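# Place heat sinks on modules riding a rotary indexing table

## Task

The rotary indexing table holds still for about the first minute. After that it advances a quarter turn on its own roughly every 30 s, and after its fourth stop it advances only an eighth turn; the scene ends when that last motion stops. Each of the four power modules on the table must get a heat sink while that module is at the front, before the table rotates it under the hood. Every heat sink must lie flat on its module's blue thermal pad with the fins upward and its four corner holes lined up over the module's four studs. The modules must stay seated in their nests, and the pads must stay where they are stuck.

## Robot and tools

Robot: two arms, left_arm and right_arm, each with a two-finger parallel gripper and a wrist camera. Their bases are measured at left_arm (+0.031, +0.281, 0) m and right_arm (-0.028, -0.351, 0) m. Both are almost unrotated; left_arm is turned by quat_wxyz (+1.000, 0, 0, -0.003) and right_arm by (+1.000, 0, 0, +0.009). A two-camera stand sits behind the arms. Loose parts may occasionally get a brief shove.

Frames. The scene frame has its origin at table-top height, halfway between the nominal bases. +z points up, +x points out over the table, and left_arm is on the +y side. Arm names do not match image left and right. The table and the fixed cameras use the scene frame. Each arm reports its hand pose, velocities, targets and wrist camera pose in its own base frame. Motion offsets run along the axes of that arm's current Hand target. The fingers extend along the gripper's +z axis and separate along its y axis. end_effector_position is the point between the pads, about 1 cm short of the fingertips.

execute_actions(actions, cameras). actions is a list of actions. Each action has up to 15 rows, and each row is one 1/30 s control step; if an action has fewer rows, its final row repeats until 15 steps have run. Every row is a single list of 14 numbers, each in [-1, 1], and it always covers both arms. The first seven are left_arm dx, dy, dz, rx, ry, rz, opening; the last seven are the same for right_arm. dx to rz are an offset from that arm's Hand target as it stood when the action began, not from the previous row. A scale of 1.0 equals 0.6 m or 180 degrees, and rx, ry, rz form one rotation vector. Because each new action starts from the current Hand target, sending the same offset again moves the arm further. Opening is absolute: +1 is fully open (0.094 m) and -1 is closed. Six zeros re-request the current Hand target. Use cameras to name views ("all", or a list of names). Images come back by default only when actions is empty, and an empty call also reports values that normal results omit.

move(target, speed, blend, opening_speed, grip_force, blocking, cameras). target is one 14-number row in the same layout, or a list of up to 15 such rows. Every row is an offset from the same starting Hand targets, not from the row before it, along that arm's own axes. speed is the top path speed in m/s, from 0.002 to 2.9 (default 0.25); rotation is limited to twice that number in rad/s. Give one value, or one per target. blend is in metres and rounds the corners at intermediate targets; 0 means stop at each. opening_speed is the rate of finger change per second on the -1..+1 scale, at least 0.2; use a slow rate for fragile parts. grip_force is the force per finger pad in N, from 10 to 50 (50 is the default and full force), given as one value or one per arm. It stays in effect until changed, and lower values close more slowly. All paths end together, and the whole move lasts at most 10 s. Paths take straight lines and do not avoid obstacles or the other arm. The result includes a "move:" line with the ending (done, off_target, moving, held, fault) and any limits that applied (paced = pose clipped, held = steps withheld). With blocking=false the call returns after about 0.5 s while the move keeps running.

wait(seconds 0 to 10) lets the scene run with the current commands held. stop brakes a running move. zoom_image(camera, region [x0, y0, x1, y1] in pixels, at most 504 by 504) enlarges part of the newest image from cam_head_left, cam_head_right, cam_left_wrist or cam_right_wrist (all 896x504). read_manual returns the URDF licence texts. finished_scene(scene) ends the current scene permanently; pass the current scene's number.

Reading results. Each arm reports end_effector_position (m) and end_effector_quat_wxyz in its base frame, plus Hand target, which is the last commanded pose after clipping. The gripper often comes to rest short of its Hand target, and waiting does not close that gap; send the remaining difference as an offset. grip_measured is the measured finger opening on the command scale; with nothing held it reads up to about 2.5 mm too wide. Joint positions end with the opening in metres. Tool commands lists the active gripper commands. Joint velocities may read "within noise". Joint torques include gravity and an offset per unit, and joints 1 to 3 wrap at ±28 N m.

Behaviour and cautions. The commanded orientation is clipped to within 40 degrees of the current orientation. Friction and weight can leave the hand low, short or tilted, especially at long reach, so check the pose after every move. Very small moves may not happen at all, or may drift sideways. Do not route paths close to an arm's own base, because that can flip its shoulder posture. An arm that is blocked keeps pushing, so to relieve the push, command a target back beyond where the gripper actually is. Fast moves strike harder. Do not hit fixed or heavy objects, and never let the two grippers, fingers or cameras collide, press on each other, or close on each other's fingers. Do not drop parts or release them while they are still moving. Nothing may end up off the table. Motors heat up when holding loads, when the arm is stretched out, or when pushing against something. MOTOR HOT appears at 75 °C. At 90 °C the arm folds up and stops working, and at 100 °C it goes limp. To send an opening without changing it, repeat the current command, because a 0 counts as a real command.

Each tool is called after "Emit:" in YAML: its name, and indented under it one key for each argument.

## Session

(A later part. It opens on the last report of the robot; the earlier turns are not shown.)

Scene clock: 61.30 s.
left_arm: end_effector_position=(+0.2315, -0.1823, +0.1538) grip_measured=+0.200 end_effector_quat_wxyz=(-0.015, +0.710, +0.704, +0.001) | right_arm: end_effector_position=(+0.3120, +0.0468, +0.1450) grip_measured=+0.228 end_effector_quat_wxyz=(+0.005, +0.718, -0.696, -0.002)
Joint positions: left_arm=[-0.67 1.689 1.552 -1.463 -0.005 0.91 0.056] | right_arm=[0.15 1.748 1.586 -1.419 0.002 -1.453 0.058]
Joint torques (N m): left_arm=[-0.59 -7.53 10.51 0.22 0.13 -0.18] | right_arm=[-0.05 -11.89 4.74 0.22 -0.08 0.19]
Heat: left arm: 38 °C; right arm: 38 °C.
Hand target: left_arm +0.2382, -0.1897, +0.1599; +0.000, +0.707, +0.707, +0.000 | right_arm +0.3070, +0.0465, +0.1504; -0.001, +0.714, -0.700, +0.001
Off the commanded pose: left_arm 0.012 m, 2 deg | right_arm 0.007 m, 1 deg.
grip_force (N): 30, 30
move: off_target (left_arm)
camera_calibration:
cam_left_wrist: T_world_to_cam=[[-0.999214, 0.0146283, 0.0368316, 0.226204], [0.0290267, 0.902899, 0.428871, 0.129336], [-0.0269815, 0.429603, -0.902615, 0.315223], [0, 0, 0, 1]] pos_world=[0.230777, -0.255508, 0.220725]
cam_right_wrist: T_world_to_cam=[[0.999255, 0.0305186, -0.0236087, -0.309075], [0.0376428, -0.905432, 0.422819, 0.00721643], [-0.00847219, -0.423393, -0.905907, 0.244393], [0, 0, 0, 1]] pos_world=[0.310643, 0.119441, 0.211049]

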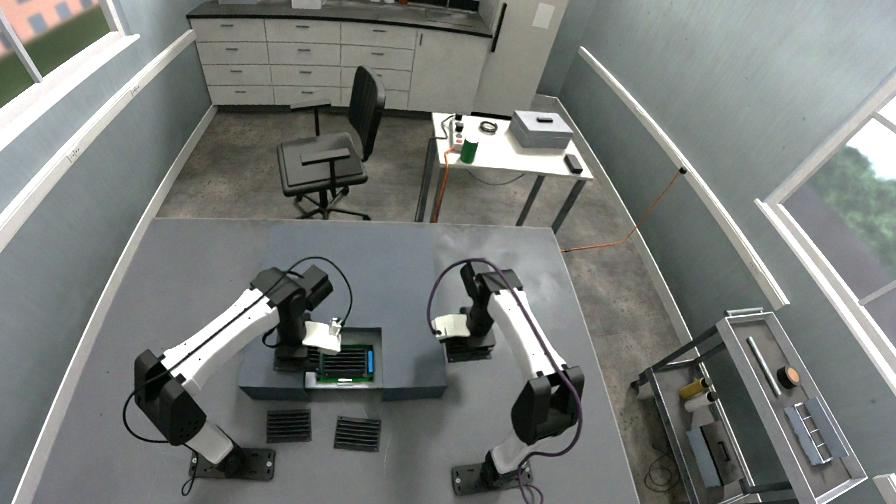

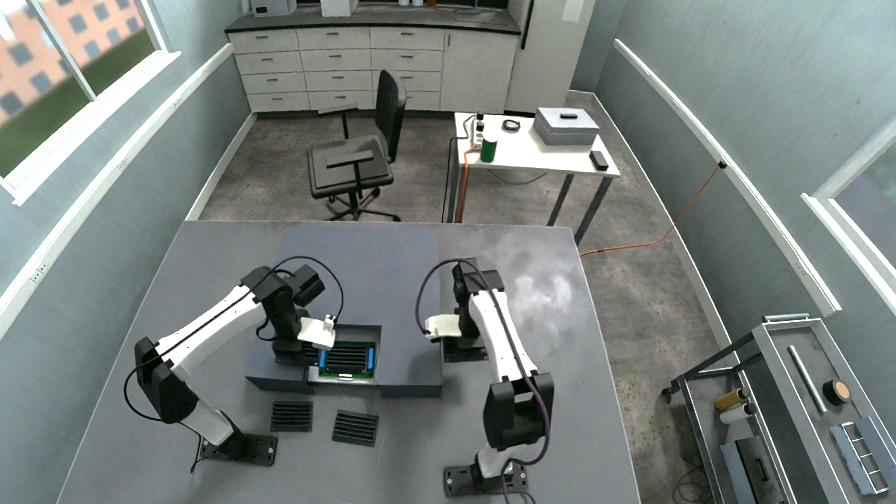

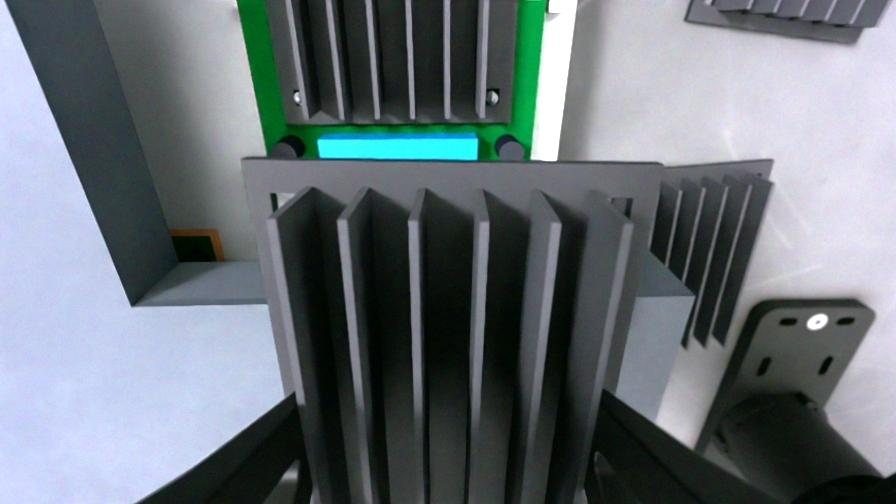

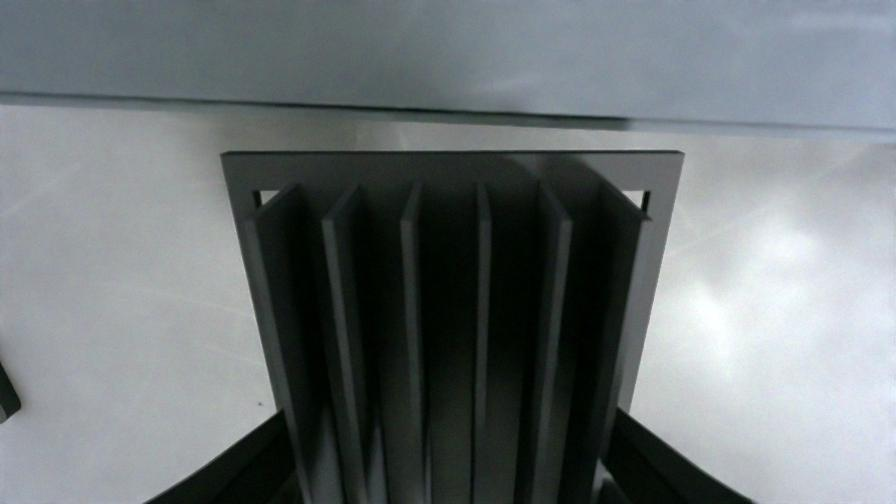

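Emit:
wait:
  seconds: 2.3
  cameras: ["cam_left_wrist"]

Scene clock: 64.27 s.
left_arm: end_effector_position=(+0.2315, -0.1823, +0.1538) grip_measured=+0.200 end_effector_quat_wxyz=(-0.015, +0.710, +0.704, +0.001) | right_arm: end_effector_position=(+0.3120, +0.0468, +0.1450) grip_measured=+0.228 end_effector_quat_wxyz=(+0.005, +0.718, -0.696, -0.002)
Joint positions: left_arm=[-0.67 1.689 1.552 -1.463 -0.005 0.91 0.056] | right_arm=[0.15 1.748 1.586 -1.419 0.002 -1.452 0.058]
Joint torques (N m): left_arm=[-0.59 -7.5 10.5 0.23 0.14 -0.17] | right_arm=[-0.05 -11.95 4.77 0.21 -0.11 0.16]
Heat: left arm: 38 °C; right arm: 38 °C.
Hand target: left_arm +0.2382, -0.1897, +0.1599; +0.000, +0.707, +0.707, +0.000 | right_arm +0.3070, +0.0465, +0.1504; -0.001, +0.714, -0.700, +0.001
Tool commands: left_gripper/opening=+0.05 right_gripper/opening=+0.05
Off the commanded pose: left_arm 0.012 m, 2 deg | right_arm 0.007 m, 1 deg.
grip_force (N): 30, 30
wait: 2.30 s; at rest from the start
camera_calibration:
cam_left_wrist: T_world_to_cam=[[-0.999214, 0.0146283, 0.0368316, 0.226204], [0.0290267, 0.902899, 0.428871, 0.129336], [-0.0269815, 0.429603, -0.902615, 0.315223], [0, 0, 0, 1]] pos_world=[0.230777, -0.255508, 0.220725]
Images, in order (width x height): cam_left_wrist 896x504.

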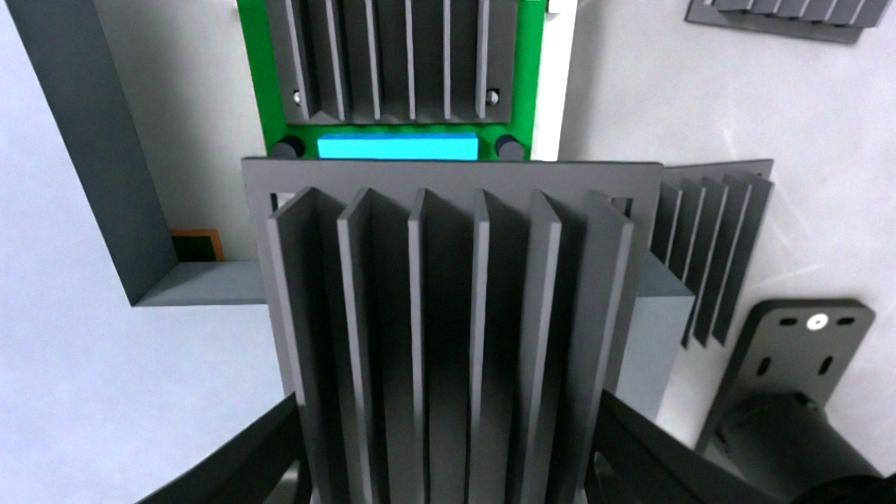

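Emit:
wait:
  seconds: 2
  cameras: ["cam_left_wrist"]

Scene clock: 66.90 s.
left_arm: end_effector_position=(+0.2315, -0.1823, +0.1538) grip_measured=+0.200 end_effector_quat_wxyz=(-0.015, +0.710, +0.704, +0.001) | right_arm: end_effector_position=(+0.3120, +0.0468, +0.1450) grip_measured=+0.228 end_effector_quat_wxyz=(+0.005, +0.718, -0.696, -0.002)
Joint positions: left_arm=[-0.67 1.689 1.552 -1.463 -0.005 0.91 0.056] | right_arm=[0.15 1.748 1.586 -1.419 0.002 -1.452 0.058]
Joint torques (N m): left_arm=[-0.64 -7.46 10.44 0.22 0.14 -0.16] | right_arm=[-0.13 -11.97 4.74 0.22 -0.09 0.17]
Heat: left arm: 38 °C; right arm: 38 °C.
Hand target: left_arm +0.2382, -0.1897, +0.1599; +0.000, +0.707, +0.707, +0.000 | right_arm +0.3070, +0.0465, +0.1504; -0.001, +0.714, -0.700, +0.001
Tool commands: left_gripper/opening=+0.05 right_gripper/opening=+0.05
Off the commanded pose: left_arm 0.012 m, 2 deg | right_arm 0.007 m, 1 deg.
grip_force (N): 30, 30
wait: 2.00 s; at rest from the start
camera_calibration:
cam_left_wrist: T_world_to_cam=[[-0.999214, 0.0146283, 0.0368316, 0.226204], [0.0290267, 0.902899, 0.428871, 0.129336], [-0.0269815, 0.429603, -0.902615, 0.315223], [0, 0, 0, 1]] pos_world=[0.230777, -0.255508, 0.220725]
Images, in order (width x height): cam_left_wrist 896x504.

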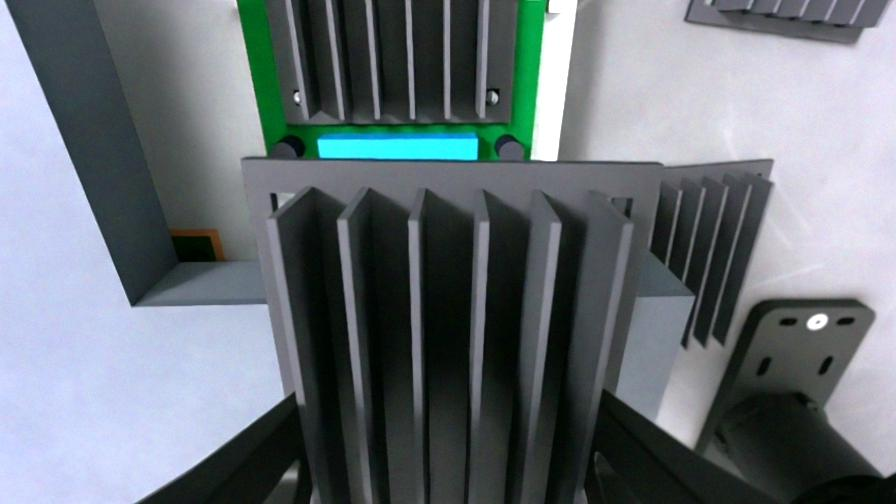

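Emit:
move:
  target: [-0.1655,0.0207,-0.01,0,0,-0.0042,0.05,0,0,0,0,0,0,0.05]
  speed: 0.15
  cameras: ["cam_left_wrist"]

Emit:
zoom_image:
  camera: "cam_left_wrist"
  region: [230, 50, 680, 250]

Scene clock: 68.60 s.
left_arm: end_effector_position=(+0.2494, -0.2853, +0.1606) grip_measured=+0.200 end_effector_quat_wxyz=(+0.005, +0.706, +0.708, +0.002) | right_arm: end_effector_position=(+0.3120, +0.0468, +0.1450) grip_measured=+0.228 end_effector_quat_wxyz=(+0.005, +0.718, -0.696, -0.002)
Joint positions: left_arm=[-0.854 2.002 1.983 -1.542 -0.004 0.713 0.056] | right_arm=[0.15 1.748 1.586 -1.419 0.002 -1.452 0.058]
Joint torques (N m): left_arm=[-0.53 -10.76 10.45 0.09 0.12 -0.15] | right_arm=[-0.06 -11.93 4.79 0.24 -0.1 0.19]
Heat: left arm: 38 °C; right arm: 38 °C.
Hand target: left_arm +0.2507, -0.2890, +0.1661; +0.000, +0.702, +0.712, +0.000 | right_arm +0.3070, +0.0465, +0.1504; -0.001, +0.714, -0.700, +0.001
Off the commanded pose: left_arm 0.007 m, 1 deg | right_arm 0.007 m, 1 deg.
joint sent to its limit (left arm) — joint 4 (wrist pitch), lower limit. The joint targets still meet the commanded pose.
grip_force (N): 30, 30
move: done
camera_calibration:
cam_left_wrist: T_world_to_cam=[[-0.999972, 0.00298259, 0.0068828, 0.247065], [0.00551502, 0.914272, 0.405062, 0.23186], [-0.00508462, 0.405089, -0.914263, 0.355508], [0, 0, 0, 1]] pos_world=[0.247587, -0.356733, 0.22941]
Images, in order (width x height): cam_left_wrist 896x504.

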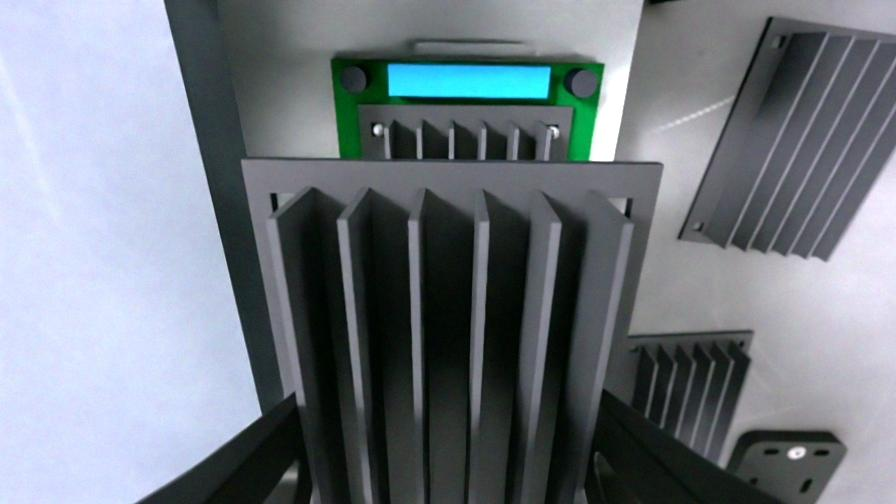

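Scaled by 1.120 from the camera's 896x504 image, which has a finer 1280x720 frame.

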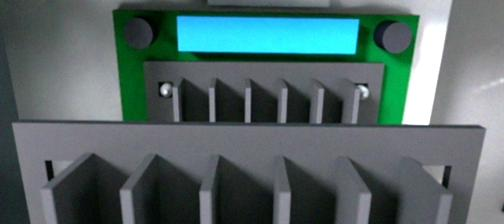

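Emit:
move:
  target: [-0.0047,-0.0117,0,0,0,0,0.05,0,0,0,0,0,0,0.05]
  speed: 0.1
  cameras: ["cam_left_wrist"]

Scene clock: 69.90 s.
left_arm: end_effector_position=(+0.2447, -0.2892, +0.1606) grip_measured=+0.200 end_effector_quat_wxyz=(+0.005, +0.705, +0.709, +0.002) | right_arm: end_effector_position=(+0.3120, +0.0468, +0.1450) grip_measured=+0.228 end_effector_quat_wxyz=(+0.005, +0.718, -0.696, -0.002)
Joint positions: left_arm=[-0.87 2.002 1.983 -1.542 -0.004 0.694 0.056] | right_arm=[0.15 1.748 1.586 -1.419 0.002 -1.452 0.058]
Joint torques (N m): left_arm=[-0.75 -11.47 9.39 0.11 0.11 -0.15] | right_arm=[-0.12 -11.88 4.75 0.24 -0.11 0.17]
Heat: left arm: 39 °C; right arm: 38 °C.
Hand target: left_arm +0.2437, -0.2920, +0.1661; +0.000, +0.702, +0.712, +0.000 | right_arm +0.3070, +0.0465, +0.1504; -0.001, +0.714, -0.700, +0.001
Off the commanded pose: left_arm 0.006 m, 1 deg | right_arm 0.007 m, 1 deg.
joint sent to its limit (left arm) — joint 4 (wrist pitch), lower limit. The joint targets still meet the commanded pose.
grip_force (N): 30, 30
move: done
camera_calibration:
cam_left_wrist: T_world_to_cam=[[-0.999974, -0.000136803, 0.00723892, 0.241475], [0.00280812, 0.914229, 0.405188, 0.236068], [-0.00667346, 0.405197, -0.914205, 0.35748], [0, 0, 0, 1]] pos_world=[0.243192, -0.360638, 0.22941]
Images, in order (width x height): cam_left_wrist 896x504.

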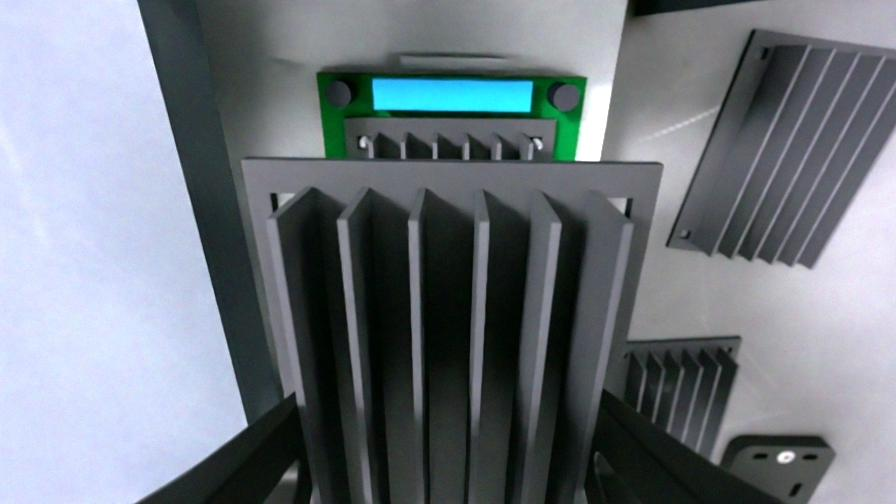

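Emit:
move:
  target: [0.003,-0.001,0,0,0,-0.0033,0.05,0,0,0,0,0,0,0.05]
  speed: 0.1
  cameras: ["cam_left_wrist"]

Emit:
wait:
  seconds: 1.5
  cameras: ["cam_left_wrist"]

Scene clock: 70.90 s.
left_arm: end_effector_position=(+0.2447, -0.2892, +0.1606) grip_measured=+0.200 end_effector_quat_wxyz=(+0.005, +0.702, +0.712, +0.002) | right_arm: end_effector_position=(+0.3120, +0.0468, +0.1450) grip_measured=+0.228 end_effector_quat_wxyz=(+0.005, +0.718, -0.696, -0.002)
Joint positions: left_arm=[-0.87 2.002 1.983 -1.542 -0.004 0.686 0.056] | right_arm=[0.15 1.748 1.586 -1.419 0.002 -1.452 0.058]
Joint torques (N m): left_arm=[-0.61 -12.04 8.62 0.11 0.11 -0.22] | right_arm=[-0.05 -11.86 4.88 0.24 -0.1 0.19]
Heat: left arm: 38 °C; right arm: 39 °C.
Hand target: left_arm +0.2431, -0.2902, +0.1661; +0.000, +0.699, +0.716, +0.000 | right_arm +0.3070, +0.0465, +0.1504; -0.001, +0.714, -0.700, +0.001
Off the commanded pose: left_arm 0.006 m, 1 deg | right_arm 0.007 m, 1 deg.
joint sent to its limit (left arm) — joint 4 (wrist pitch), lower limit. The joint targets still meet the commanded pose.
grip_force (N): 30, 30
move: done
camera_calibration:
cam_left_wrist: T_world_to_cam=[[-0.999938, -0.00846149, 0.00723369, 0.239073], [-0.00480592, 0.914259, 0.405101, 0.237964], [-0.0100412, 0.405041, -0.914243, 0.358263], [0, 0, 0, 1]] pos_world=[0.243799, -0.360649, 0.22941]
Images, in order (width x height): cam_left_wrist 896x504.

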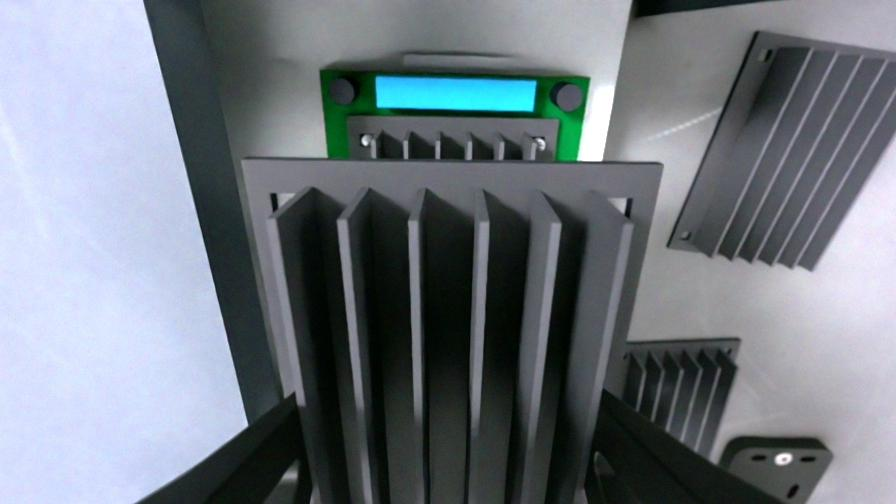

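Scene clock: 72.40 s.
left_arm: end_effector_position=(+0.2447, -0.2892, +0.1606) grip_measured=+0.200 end_effector_quat_wxyz=(+0.005, +0.702, +0.712, +0.002) | right_arm: end_effector_position=(+0.3120, +0.0468, +0.1450) grip_measured=+0.228 end_effector_quat_wxyz=(+0.005, +0.718, -0.696, -0.002)
Joint positions: left_arm=[-0.87 2.002 1.983 -1.542 -0.004 0.685 0.056] | right_arm=[0.15 1.748 1.586 -1.419 0.002 -1.452 0.058]
Joint torques (N m): left_arm=[-0.66 -12.01 8.59 0.1 0.12 -0.18] | right_arm=[-0.08 -11.92 4.75 0.24 -0.09 0.2]
Heat: left arm: 38 °C; right arm: 39 °C.
Hand target: left_arm +0.2431, -0.2902, +0.1661; +0.000, +0.698, +0.716, +0.000 | right_arm +0.3070, +0.0465, +0.1504; -0.001, +0.714, -0.700, +0.001
Tool commands: left_gripper/opening=+0.05 right_gripper/opening=+0.05
Off the commanded pose: left_arm 0.006 m, 1 deg | right_arm 0.007 m, 1 deg.
grip_force (N): 30, 30
wait: 1.50 s; at rest by 0.17 s
camera_calibration:
cam_left_wrist: T_world_to_cam=[[-0.999931, -0.0092229, 0.0072212, 0.2389], [-0.0055071, 0.914254, 0.405105, 0.238134], [-0.0103383, 0.405037, -0.914242, 0.358335], [0, 0, 0, 1]] pos_world=[0.2439, -0.36065, 0.22941]
Images, in order (width x height): cam_left_wrist 896x504.

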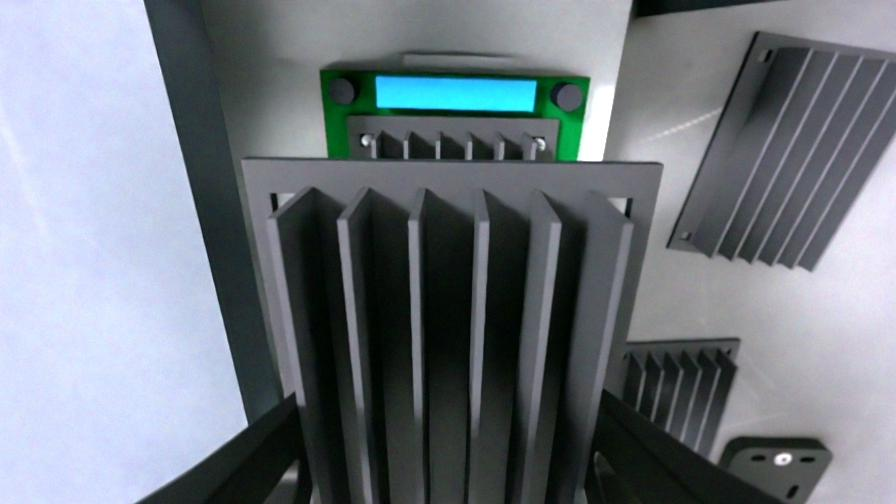

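Emit:
wait:
  seconds: 3.5
  cameras: ["cam_left_wrist"]

Emit:
wait:
  seconds: 3.5
  cameras: ["cam_left_wrist"]

Scene clock: 76.07 s.
left_arm: end_effector_position=(+0.2447, -0.2892, +0.1606) grip_measured=+0.200 end_effector_quat_wxyz=(+0.005, +0.702, +0.712, +0.002) | right_arm: end_effector_position=(+0.3120, +0.0468, +0.1450) grip_measured=+0.228 end_effector_quat_wxyz=(+0.005, +0.718, -0.696, -0.002)
Joint positions: left_arm=[-0.87 2.002 1.983 -1.542 -0.004 0.685 0.056] | right_arm=[0.15 1.748 1.586 -1.419 0.002 -1.452 0.058]
Joint torques (N m): left_arm=[-0.65 -12.03 8.65 0.1 0.11 -0.16] | right_arm=[-0.02 -11.99 4.75 0.22 -0.11 0.17]
Heat: left arm: 38 °C; right arm: 39 °C.
Hand target: left_arm +0.2431, -0.2902, +0.1661; +0.000, +0.698, +0.716, +0.000 | right_arm +0.3070, +0.0465, +0.1504; -0.001, +0.714, -0.700, +0.001
Tool commands: left_gripper/opening=+0.05 right_gripper/opening=+0.05
Off the commanded pose: left_arm 0.006 m, 1 deg | right_arm 0.007 m, 1 deg.
grip_force (N): 30, 30
wait: 3.50 s; at rest from the start
camera_calibration:
cam_left_wrist: T_world_to_cam=[[-0.999931, -0.0092229, 0.0072212, 0.2389], [-0.0055071, 0.914254, 0.405105, 0.238134], [-0.0103383, 0.405037, -0.914242, 0.358335], [0, 0, 0, 1]] pos_world=[0.2439, -0.36065, 0.22941]
Images, in order (width x height): cam_left_wrist 896x504.

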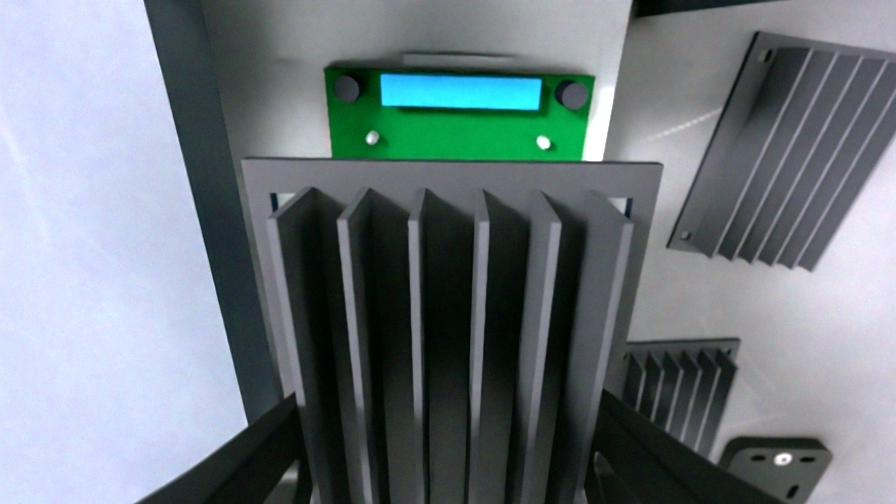

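Scene clock: 79.57 s.
left_arm: end_effector_position=(+0.2447, -0.2892, +0.1606) grip_measured=+0.200 end_effector_quat_wxyz=(+0.005, +0.702, +0.712, +0.002) | right_arm: end_effector_position=(+0.3120, +0.0468, +0.1450) grip_measured=+0.228 end_effector_quat_wxyz=(+0.005, +0.718, -0.696, -0.002)
Joint positions: left_arm=[-0.87 2.002 1.983 -1.542 -0.004 0.685 0.056] | right_arm=[0.15 1.748 1.586 -1.419 0.002 -1.452 0.058]
Joint torques (N m): left_arm=[-0.59 -12.07 8.62 0.1 0.12 -0.18] | right_arm=[0.06 -11.92 4.77 0.22 -0.11 0.18]
Heat: left arm: 38 °C; right arm: 39 °C.
Hand target: left_arm +0.2431, -0.2902, +0.1661; +0.000, +0.698, +0.716, +0.000 | right_arm +0.3070, +0.0465, +0.1504; -0.001, +0.714, -0.700, +0.001
Tool commands: left_gripper/opening=+0.05 right_gripper/opening=+0.05
Off the commanded pose: left_arm 0.006 m, 1 deg | right_arm 0.007 m, 1 deg.
grip_force (N): 30, 30
wait: 3.50 s; at rest by 0.17 s
camera_calibration:
cam_left_wrist: T_world_to_cam=[[-0.999931, -0.0092229, 0.0072212, 0.2389], [-0.0055071, 0.914254, 0.405105, 0.238134], [-0.0103383, 0.405037, -0.914242, 0.358335], [0, 0, 0, 1]] pos_world=[0.2439, -0.36065, 0.22941]
Images, in order (width x height): cam_left_wrist 896x504.

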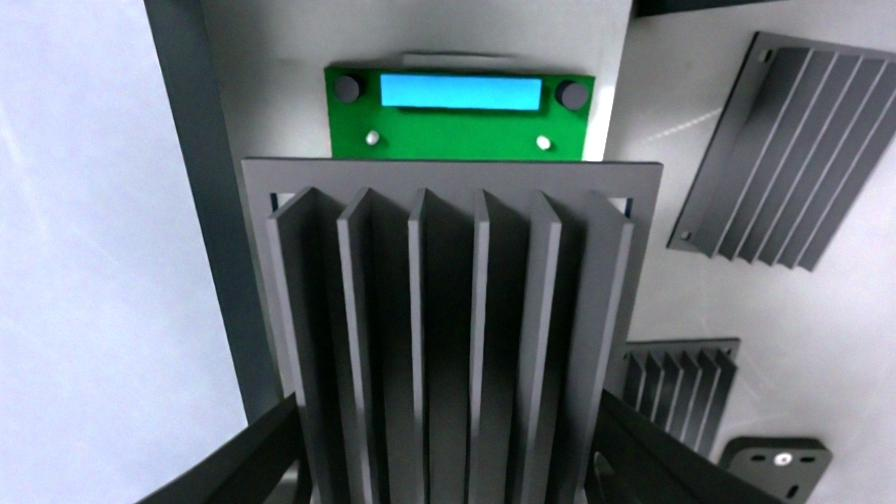

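Emit:
zoom_image:
  camera: "cam_left_wrist"
  region: [310, 50, 610, 170]

Scaled by 1.680 from the camera's 896x504 image, which has a finer 1280x720 frame.

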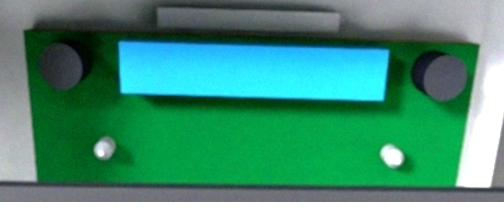

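Emit:
move:
  target: [0.002,-0.0067,0.075,0,0,0.004,0.05,0,0,0,0,0,0,0.05]
  speed: 0.12
  cameras: ["cam_left_wrist"]

Emit:
zoom_image:
  camera: "cam_left_wrist"
  region: [240, 50, 680, 220]

Scene clock: 81.70 s.
left_arm: end_effector_position=(+0.2410, -0.2863, +0.1128) grip_measured=+0.200 end_effector_quat_wxyz=(-0.016, +0.703, +0.711, +0.004) | right_arm: end_effector_position=(+0.3120, +0.0468, +0.1450) grip_measured=+0.228 end_effector_quat_wxyz=(+0.005, +0.718, -0.696, -0.002)
Joint positions: left_arm=[-0.873 2.002 1.791 -1.393 -0.004 0.685 0.056] | right_arm=[0.15 1.748 1.586 -1.419 0.002 -1.452 0.058]
Joint torques (N m): left_arm=[-0.85 -15.06 5.71 0.33 0.12 -0.09] | right_arm=[-0.01 -11.82 4.75 0.21 -0.1 0.18]
Heat: left arm: 38 °C; right arm: 39 °C.
Hand target: left_arm +0.2391, -0.2890, +0.1211; +0.000, +0.703, +0.711, +0.000 | right_arm +0.3070, +0.0465, +0.1504; -0.001, +0.714, -0.700, +0.001
Off the commanded pose: left_arm 0.009 m, 2 deg | right_arm 0.007 m, 1 deg.
grip_force (N): 30, 30
move: done
camera_calibration:
cam_left_wrist: T_world_to_cam=[[-0.999379, -0.00721926, 0.0344878, 0.232862], [0.00849587, 0.900536, 0.434699, 0.244196], [-0.0341957, 0.434722, -0.899915, 0.326028], [0, 0, 0, 1]] pos_world=[0.241791, -0.359958, 0.179215]
Images, in order (width x height): cam_left_wrist 896x504.

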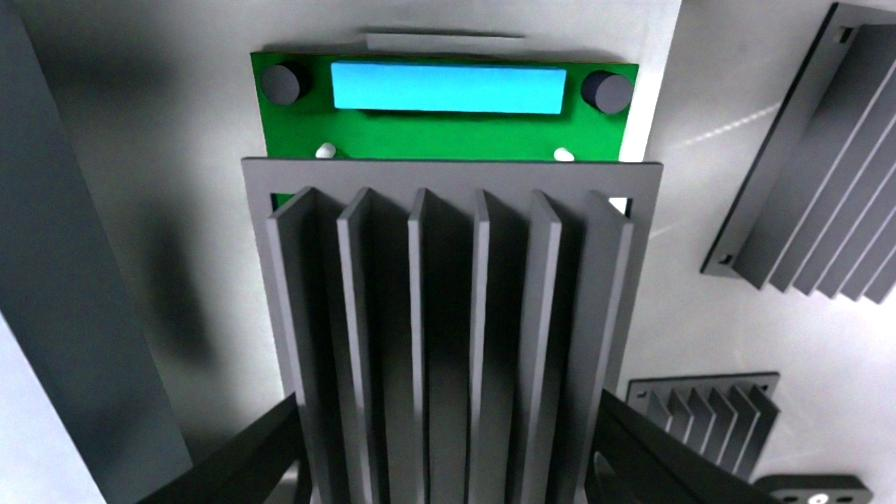

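Scaled by 1.145 from the camera's 896x504 image, which has a finer 1280x720 frame.

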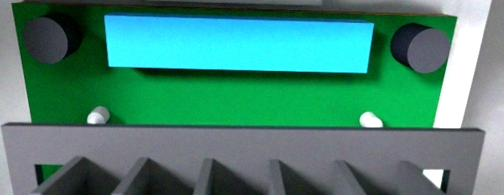

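Emit:
move:
  target: [-0.0033,0.0008,0.05,0,0,0.0033,0.05,0,0,0,0,0,0,0.05]
  speed: 0.08
  cameras: ["cam_head_right","cam_left_wrist"]

Emit:
zoom_image:
  camera: "cam_left_wrist"
  region: [250, 150, 350, 230]

Emit:
zoom_image:
  camera: "cam_head_right"
  region: [300, 330, 390, 400]

Scene clock: 83.37 s.
left_arm: end_effector_position=(+0.2414, -0.2876, +0.0856) grip_measured=+0.200 end_effector_quat_wxyz=(-0.013, +0.703, +0.711, +0.003) | right_arm: end_effector_position=(+0.3120, +0.0468, +0.1450) grip_measured=+0.228 end_effector_quat_wxyz=(+0.005, +0.718, -0.696, -0.002)
Joint positions: left_arm=[-0.874 2.002 1.683 -1.278 -0.004 0.685 0.056] | right_arm=[0.15 1.748 1.586 -1.419 0.002 -1.452 0.058]
Joint torques (N m): left_arm=[-0.98 -14.26 5.81 0.35 0.12 0] | right_arm=[-0.05 -11.93 4.78 0.23 -0.11 0.2]
Heat: left arm: 38 °C; right arm: 39 °C.
Hand target: left_arm +0.2396, -0.2910, +0.0910; +0.000, +0.707, +0.708, +0.000 | right_arm +0.3070, +0.0465, +0.1504; -0.001, +0.714, -0.700, +0.001
Off the commanded pose: left_arm 0.007 m, 2 deg | right_arm 0.007 m, 1 deg.
grip_force (N): 30, 30
move: done
camera_calibration:
cam_left_wrist: T_world_to_cam=[[-0.999547, -0.00552938, 0.0295862, 0.235155], [0.00771676, 0.903045, 0.429476, 0.258575], [-0.0290924, 0.42951, -0.902594, 0.299718], [0, 0, 0, 1]] pos_world=[0.241773, -0.360936, 0.152515]
Images, in order (width x height): cam_head_right 896x504, cam_left_wrist 896x504.

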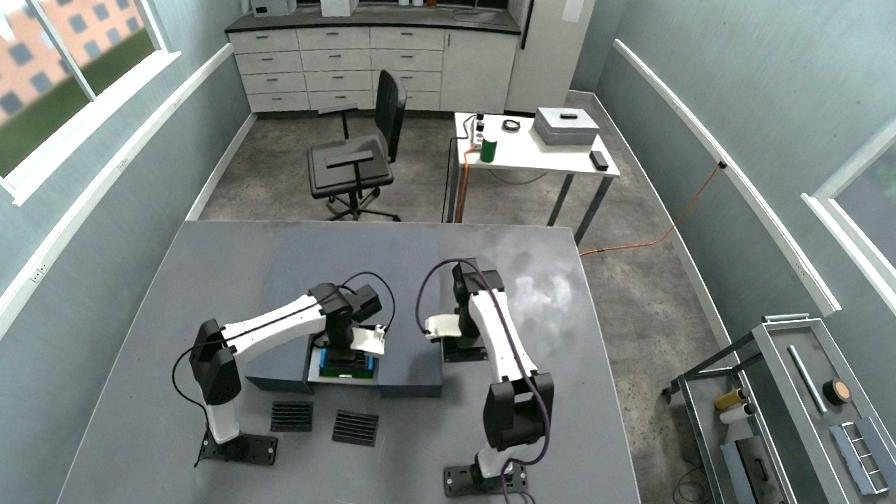

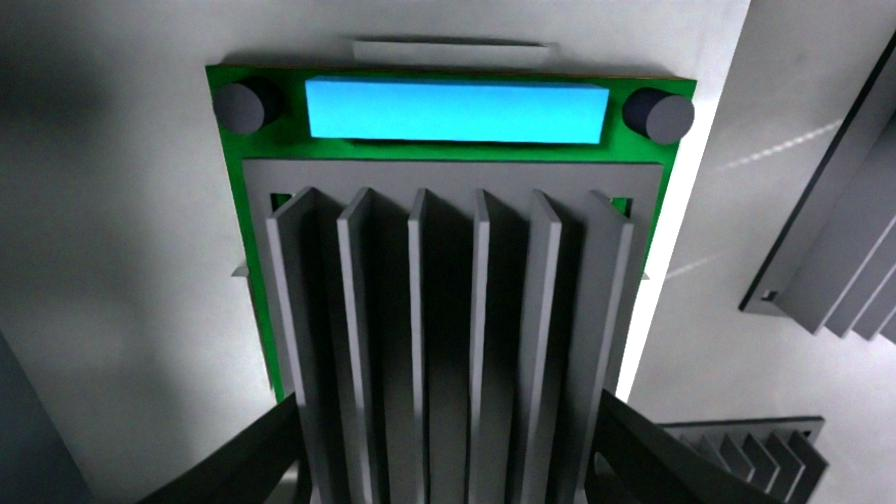

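Scaled by 5.040 from the camera's 896x504 image, which has a finer 1280x720 frame.

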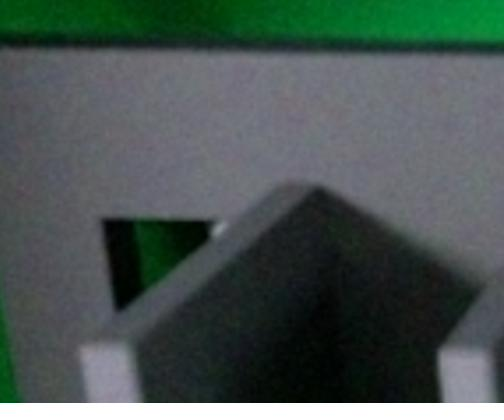

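Scaled by 5.600 from the camera's 896x504 image, which has a finer 1280x720 frame.

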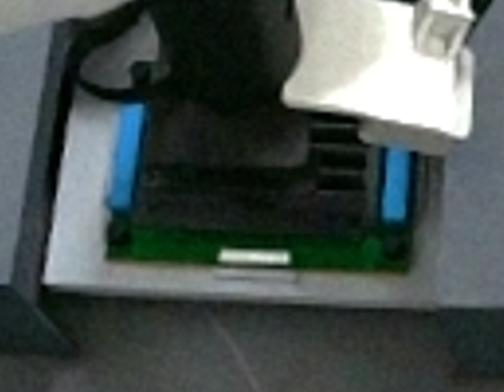

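Emit:
move:
  target: [-0.0018,-0.0023,0.0145,0,0,0.0025,0.05,0,0,0,0,0,0,0.05]
  speed: 0.06
  cameras: ["cam_head_right","cam_left_wrist"]

Emit:
zoom_image:
  camera: "cam_left_wrist"
  region: [250, 150, 350, 230]

Emit:
zoom_image:
  camera: "cam_left_wrist"
  region: [570, 150, 670, 230]

Emit:
zoom_image:
  camera: "cam_head_right"
  region: [300, 330, 390, 400]

Scene clock: 85.40 s.
left_arm: end_effector_position=(+0.2397, -0.2877, +0.0788) grip_measured=+0.200 end_effector_quat_wxyz=(-0.013, +0.705, +0.710, +0.003) | right_arm: end_effector_position=(+0.3120, +0.0468, +0.1450) grip_measured=+0.228 end_effector_quat_wxyz=(+0.005, +0.718, -0.696, -0.002)
Joint positions: left_arm=[-0.878 2.002 1.656 -1.252 -0.004 0.685 0.056] | right_arm=[0.15 1.748 1.586 -1.419 0.002 -1.452 0.058]
Joint torques (N m): left_arm=[-1.03 -13.87 5.45 0.43 0.11 0.04] | right_arm=[-0.1 -11.99 4.71 0.22 -0.11 0.19]
Heat: left arm: 38 °C; right arm: 39 °C.
Hand target: left_arm +0.2382, -0.2921, +0.0823; +0.000, +0.709, +0.705, +0.000 | right_arm +0.3070, +0.0465, +0.1504; -0.001, +0.714, -0.700, +0.001
Off the commanded pose: left_arm 0.006 m, 2 deg | right_arm 0.007 m, 1 deg.
grip_force (N): 30, 30
move: done
camera_calibration:
cam_left_wrist: T_world_to_cam=[[-0.99954, -0.00180664, 0.0302845, 0.234599], [0.0114203, 0.902395, 0.430759, 0.260424], [-0.0281068, 0.430907, -0.901959, 0.293693], [0, 0, 0, 1]] pos_world=[0.239771, -0.361136, 0.145614]
Images, in order (width x height): cam_head_right 896x504, cam_left_wrist 896x504.

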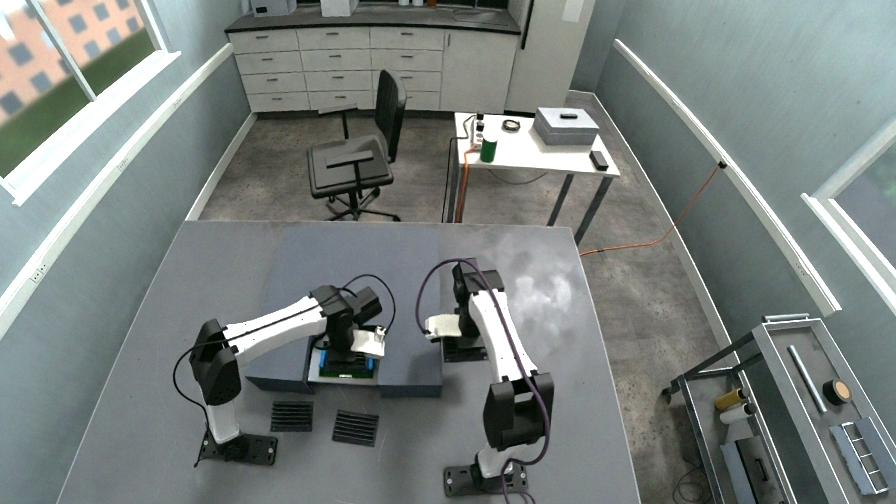

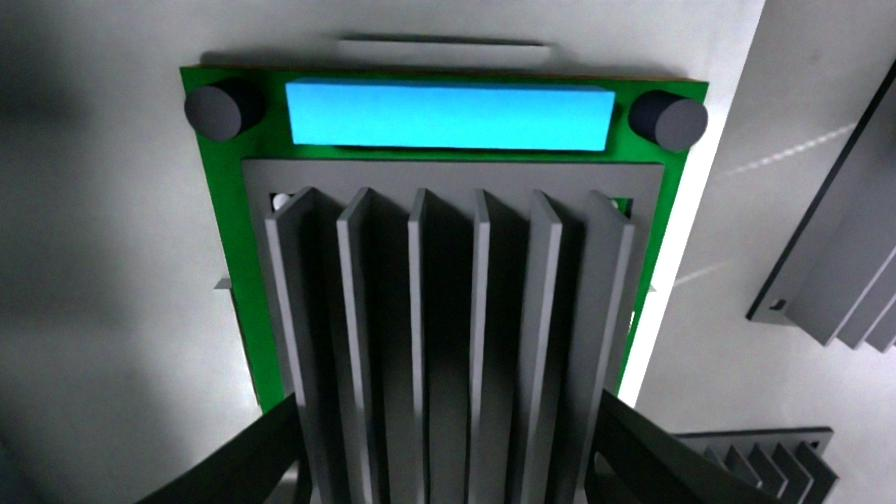

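Scaled by 5.040 from the camera's 896x504 image, which has a finer 1280x720 frame.

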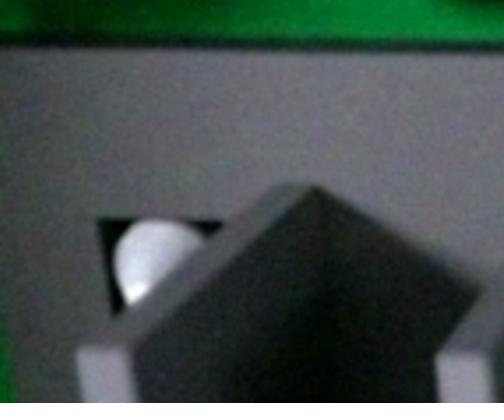

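Scaled by 5.040 from the camera's 896x504 image, which has a finer 1280x720 frame.

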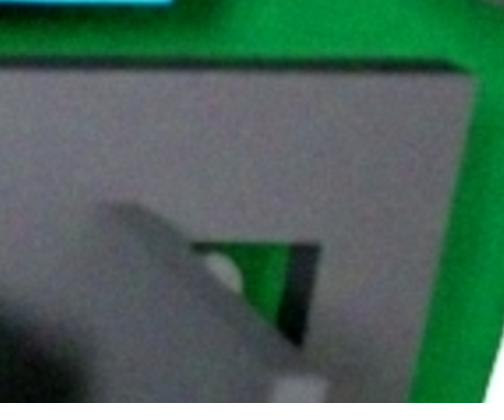

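Scaled by 5.600 from the camera's 896x504 image, which has a finer 1280x720 frame.

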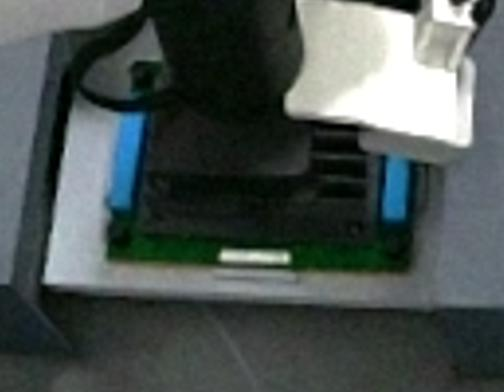

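Emit:
move:
  target: [0.0015,0.0035,0.015,0,0,0,0.05,0,0,0,0,0,0,0.05]
  speed: 0.05
  cameras: ["cam_head_right","cam_left_wrist"]

Emit:
zoom_image:
  camera: "cam_left_wrist"
  region: [250, 150, 350, 230]

Emit:
zoom_image:
  camera: "cam_left_wrist"
  region: [570, 150, 670, 230]

Emit:
zoom_image:
  camera: "cam_head_right"
  region: [300, 330, 390, 400]

Scene clock: 87.10 s.
left_arm: end_effector_position=(+0.2403, -0.2872, +0.0730) grip_measured=+0.199 end_effector_quat_wxyz=(-0.012, +0.706, +0.708, +0.006) | right_arm: end_effector_position=(+0.3120, +0.0468, +0.1450) grip_measured=+0.228 end_effector_quat_wxyz=(+0.005, +0.718, -0.696, -0.002)
Joint positions: left_arm=[-0.878 2.002 1.633 -1.226 -0.009 0.688 0.056] | right_arm=[0.15 1.748 1.586 -1.419 0.002 -1.452 0.058]
Joint velocities: left_arm=[within noise] | right_arm=[0.002 0.017 0.007 0.007 -0.022 -0.154 0.001]
Joint torques (N m): left_arm=[-0.58 -13.23 5.16 0.51 0.16 0.08] | right_arm=[-0.06 -11.89 4.78 0.21 -0.08 0.17]
Heat: left arm: 38 °C; right arm: 39 °C.
Hand target: left_arm +0.2403, -0.2912, +0.0733; +0.000, +0.709, +0.705, +0.000 | right_arm +0.3070, +0.0465, +0.1504; -0.001, +0.714, -0.700, +0.001
Off the commanded pose: left_arm 0.004 m, 2 deg | right_arm 0.007 m, 1 deg.
grip_force (N): 30, 30
move: done
camera_calibration:
cam_left_wrist: T_world_to_cam=[[-0.999682, 0.00140915, 0.0251882, 0.236764], [0.0121455, 0.901996, 0.431573, 0.262084], [-0.0221115, 0.431742, -0.901726, 0.286981], [0, 0, 0, 1]] pos_world=[0.239851, -0.360634, 0.139706]
Images, in order (width x height): cam_head_right 896x504, cam_left_wrist 896x504.

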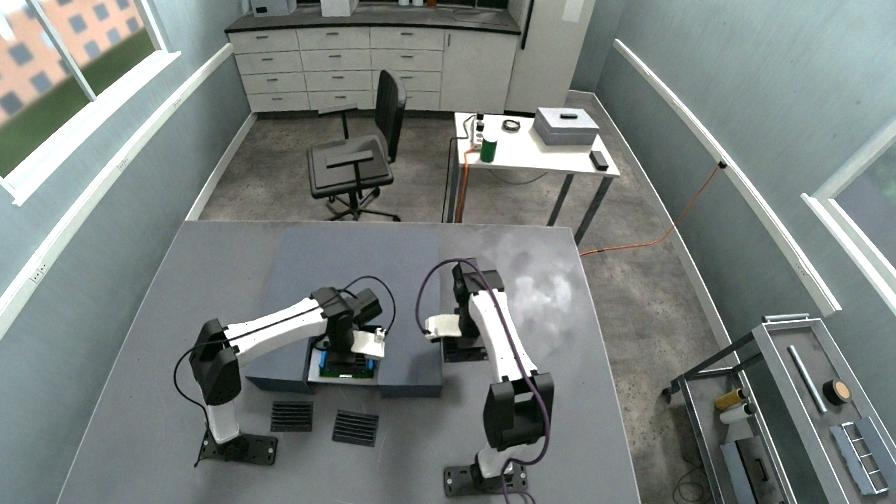

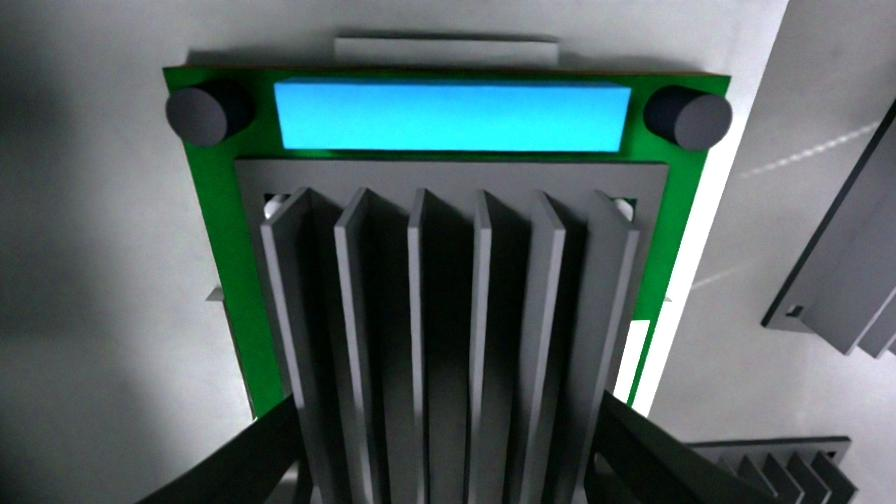

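Scaled by 5.040 from the camera's 896x504 image, which has a finer 1280x720 frame.

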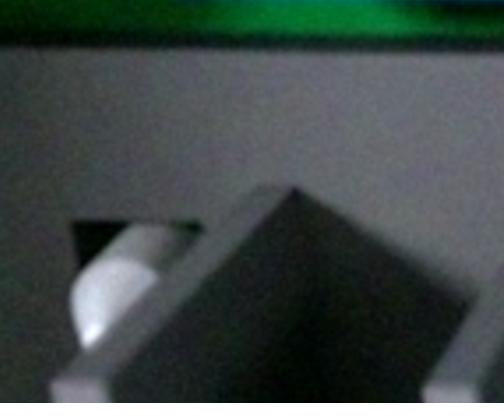

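Scaled by 5.040 from the camera's 896x504 image, which has a finer 1280x720 frame.

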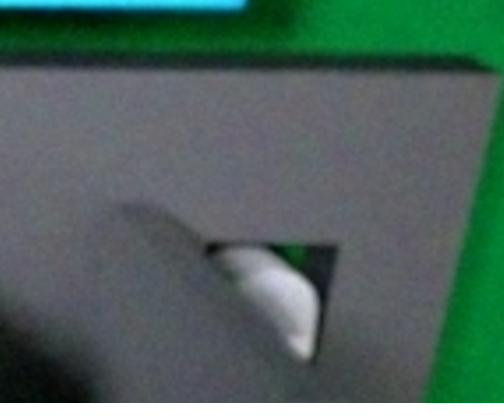

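Scaled by 5.600 from the camera's 896x504 image, which has a finer 1280x720 frame.

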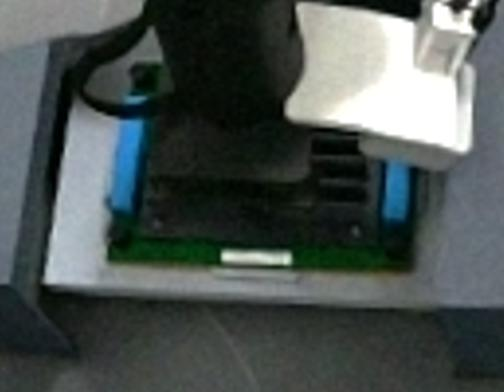

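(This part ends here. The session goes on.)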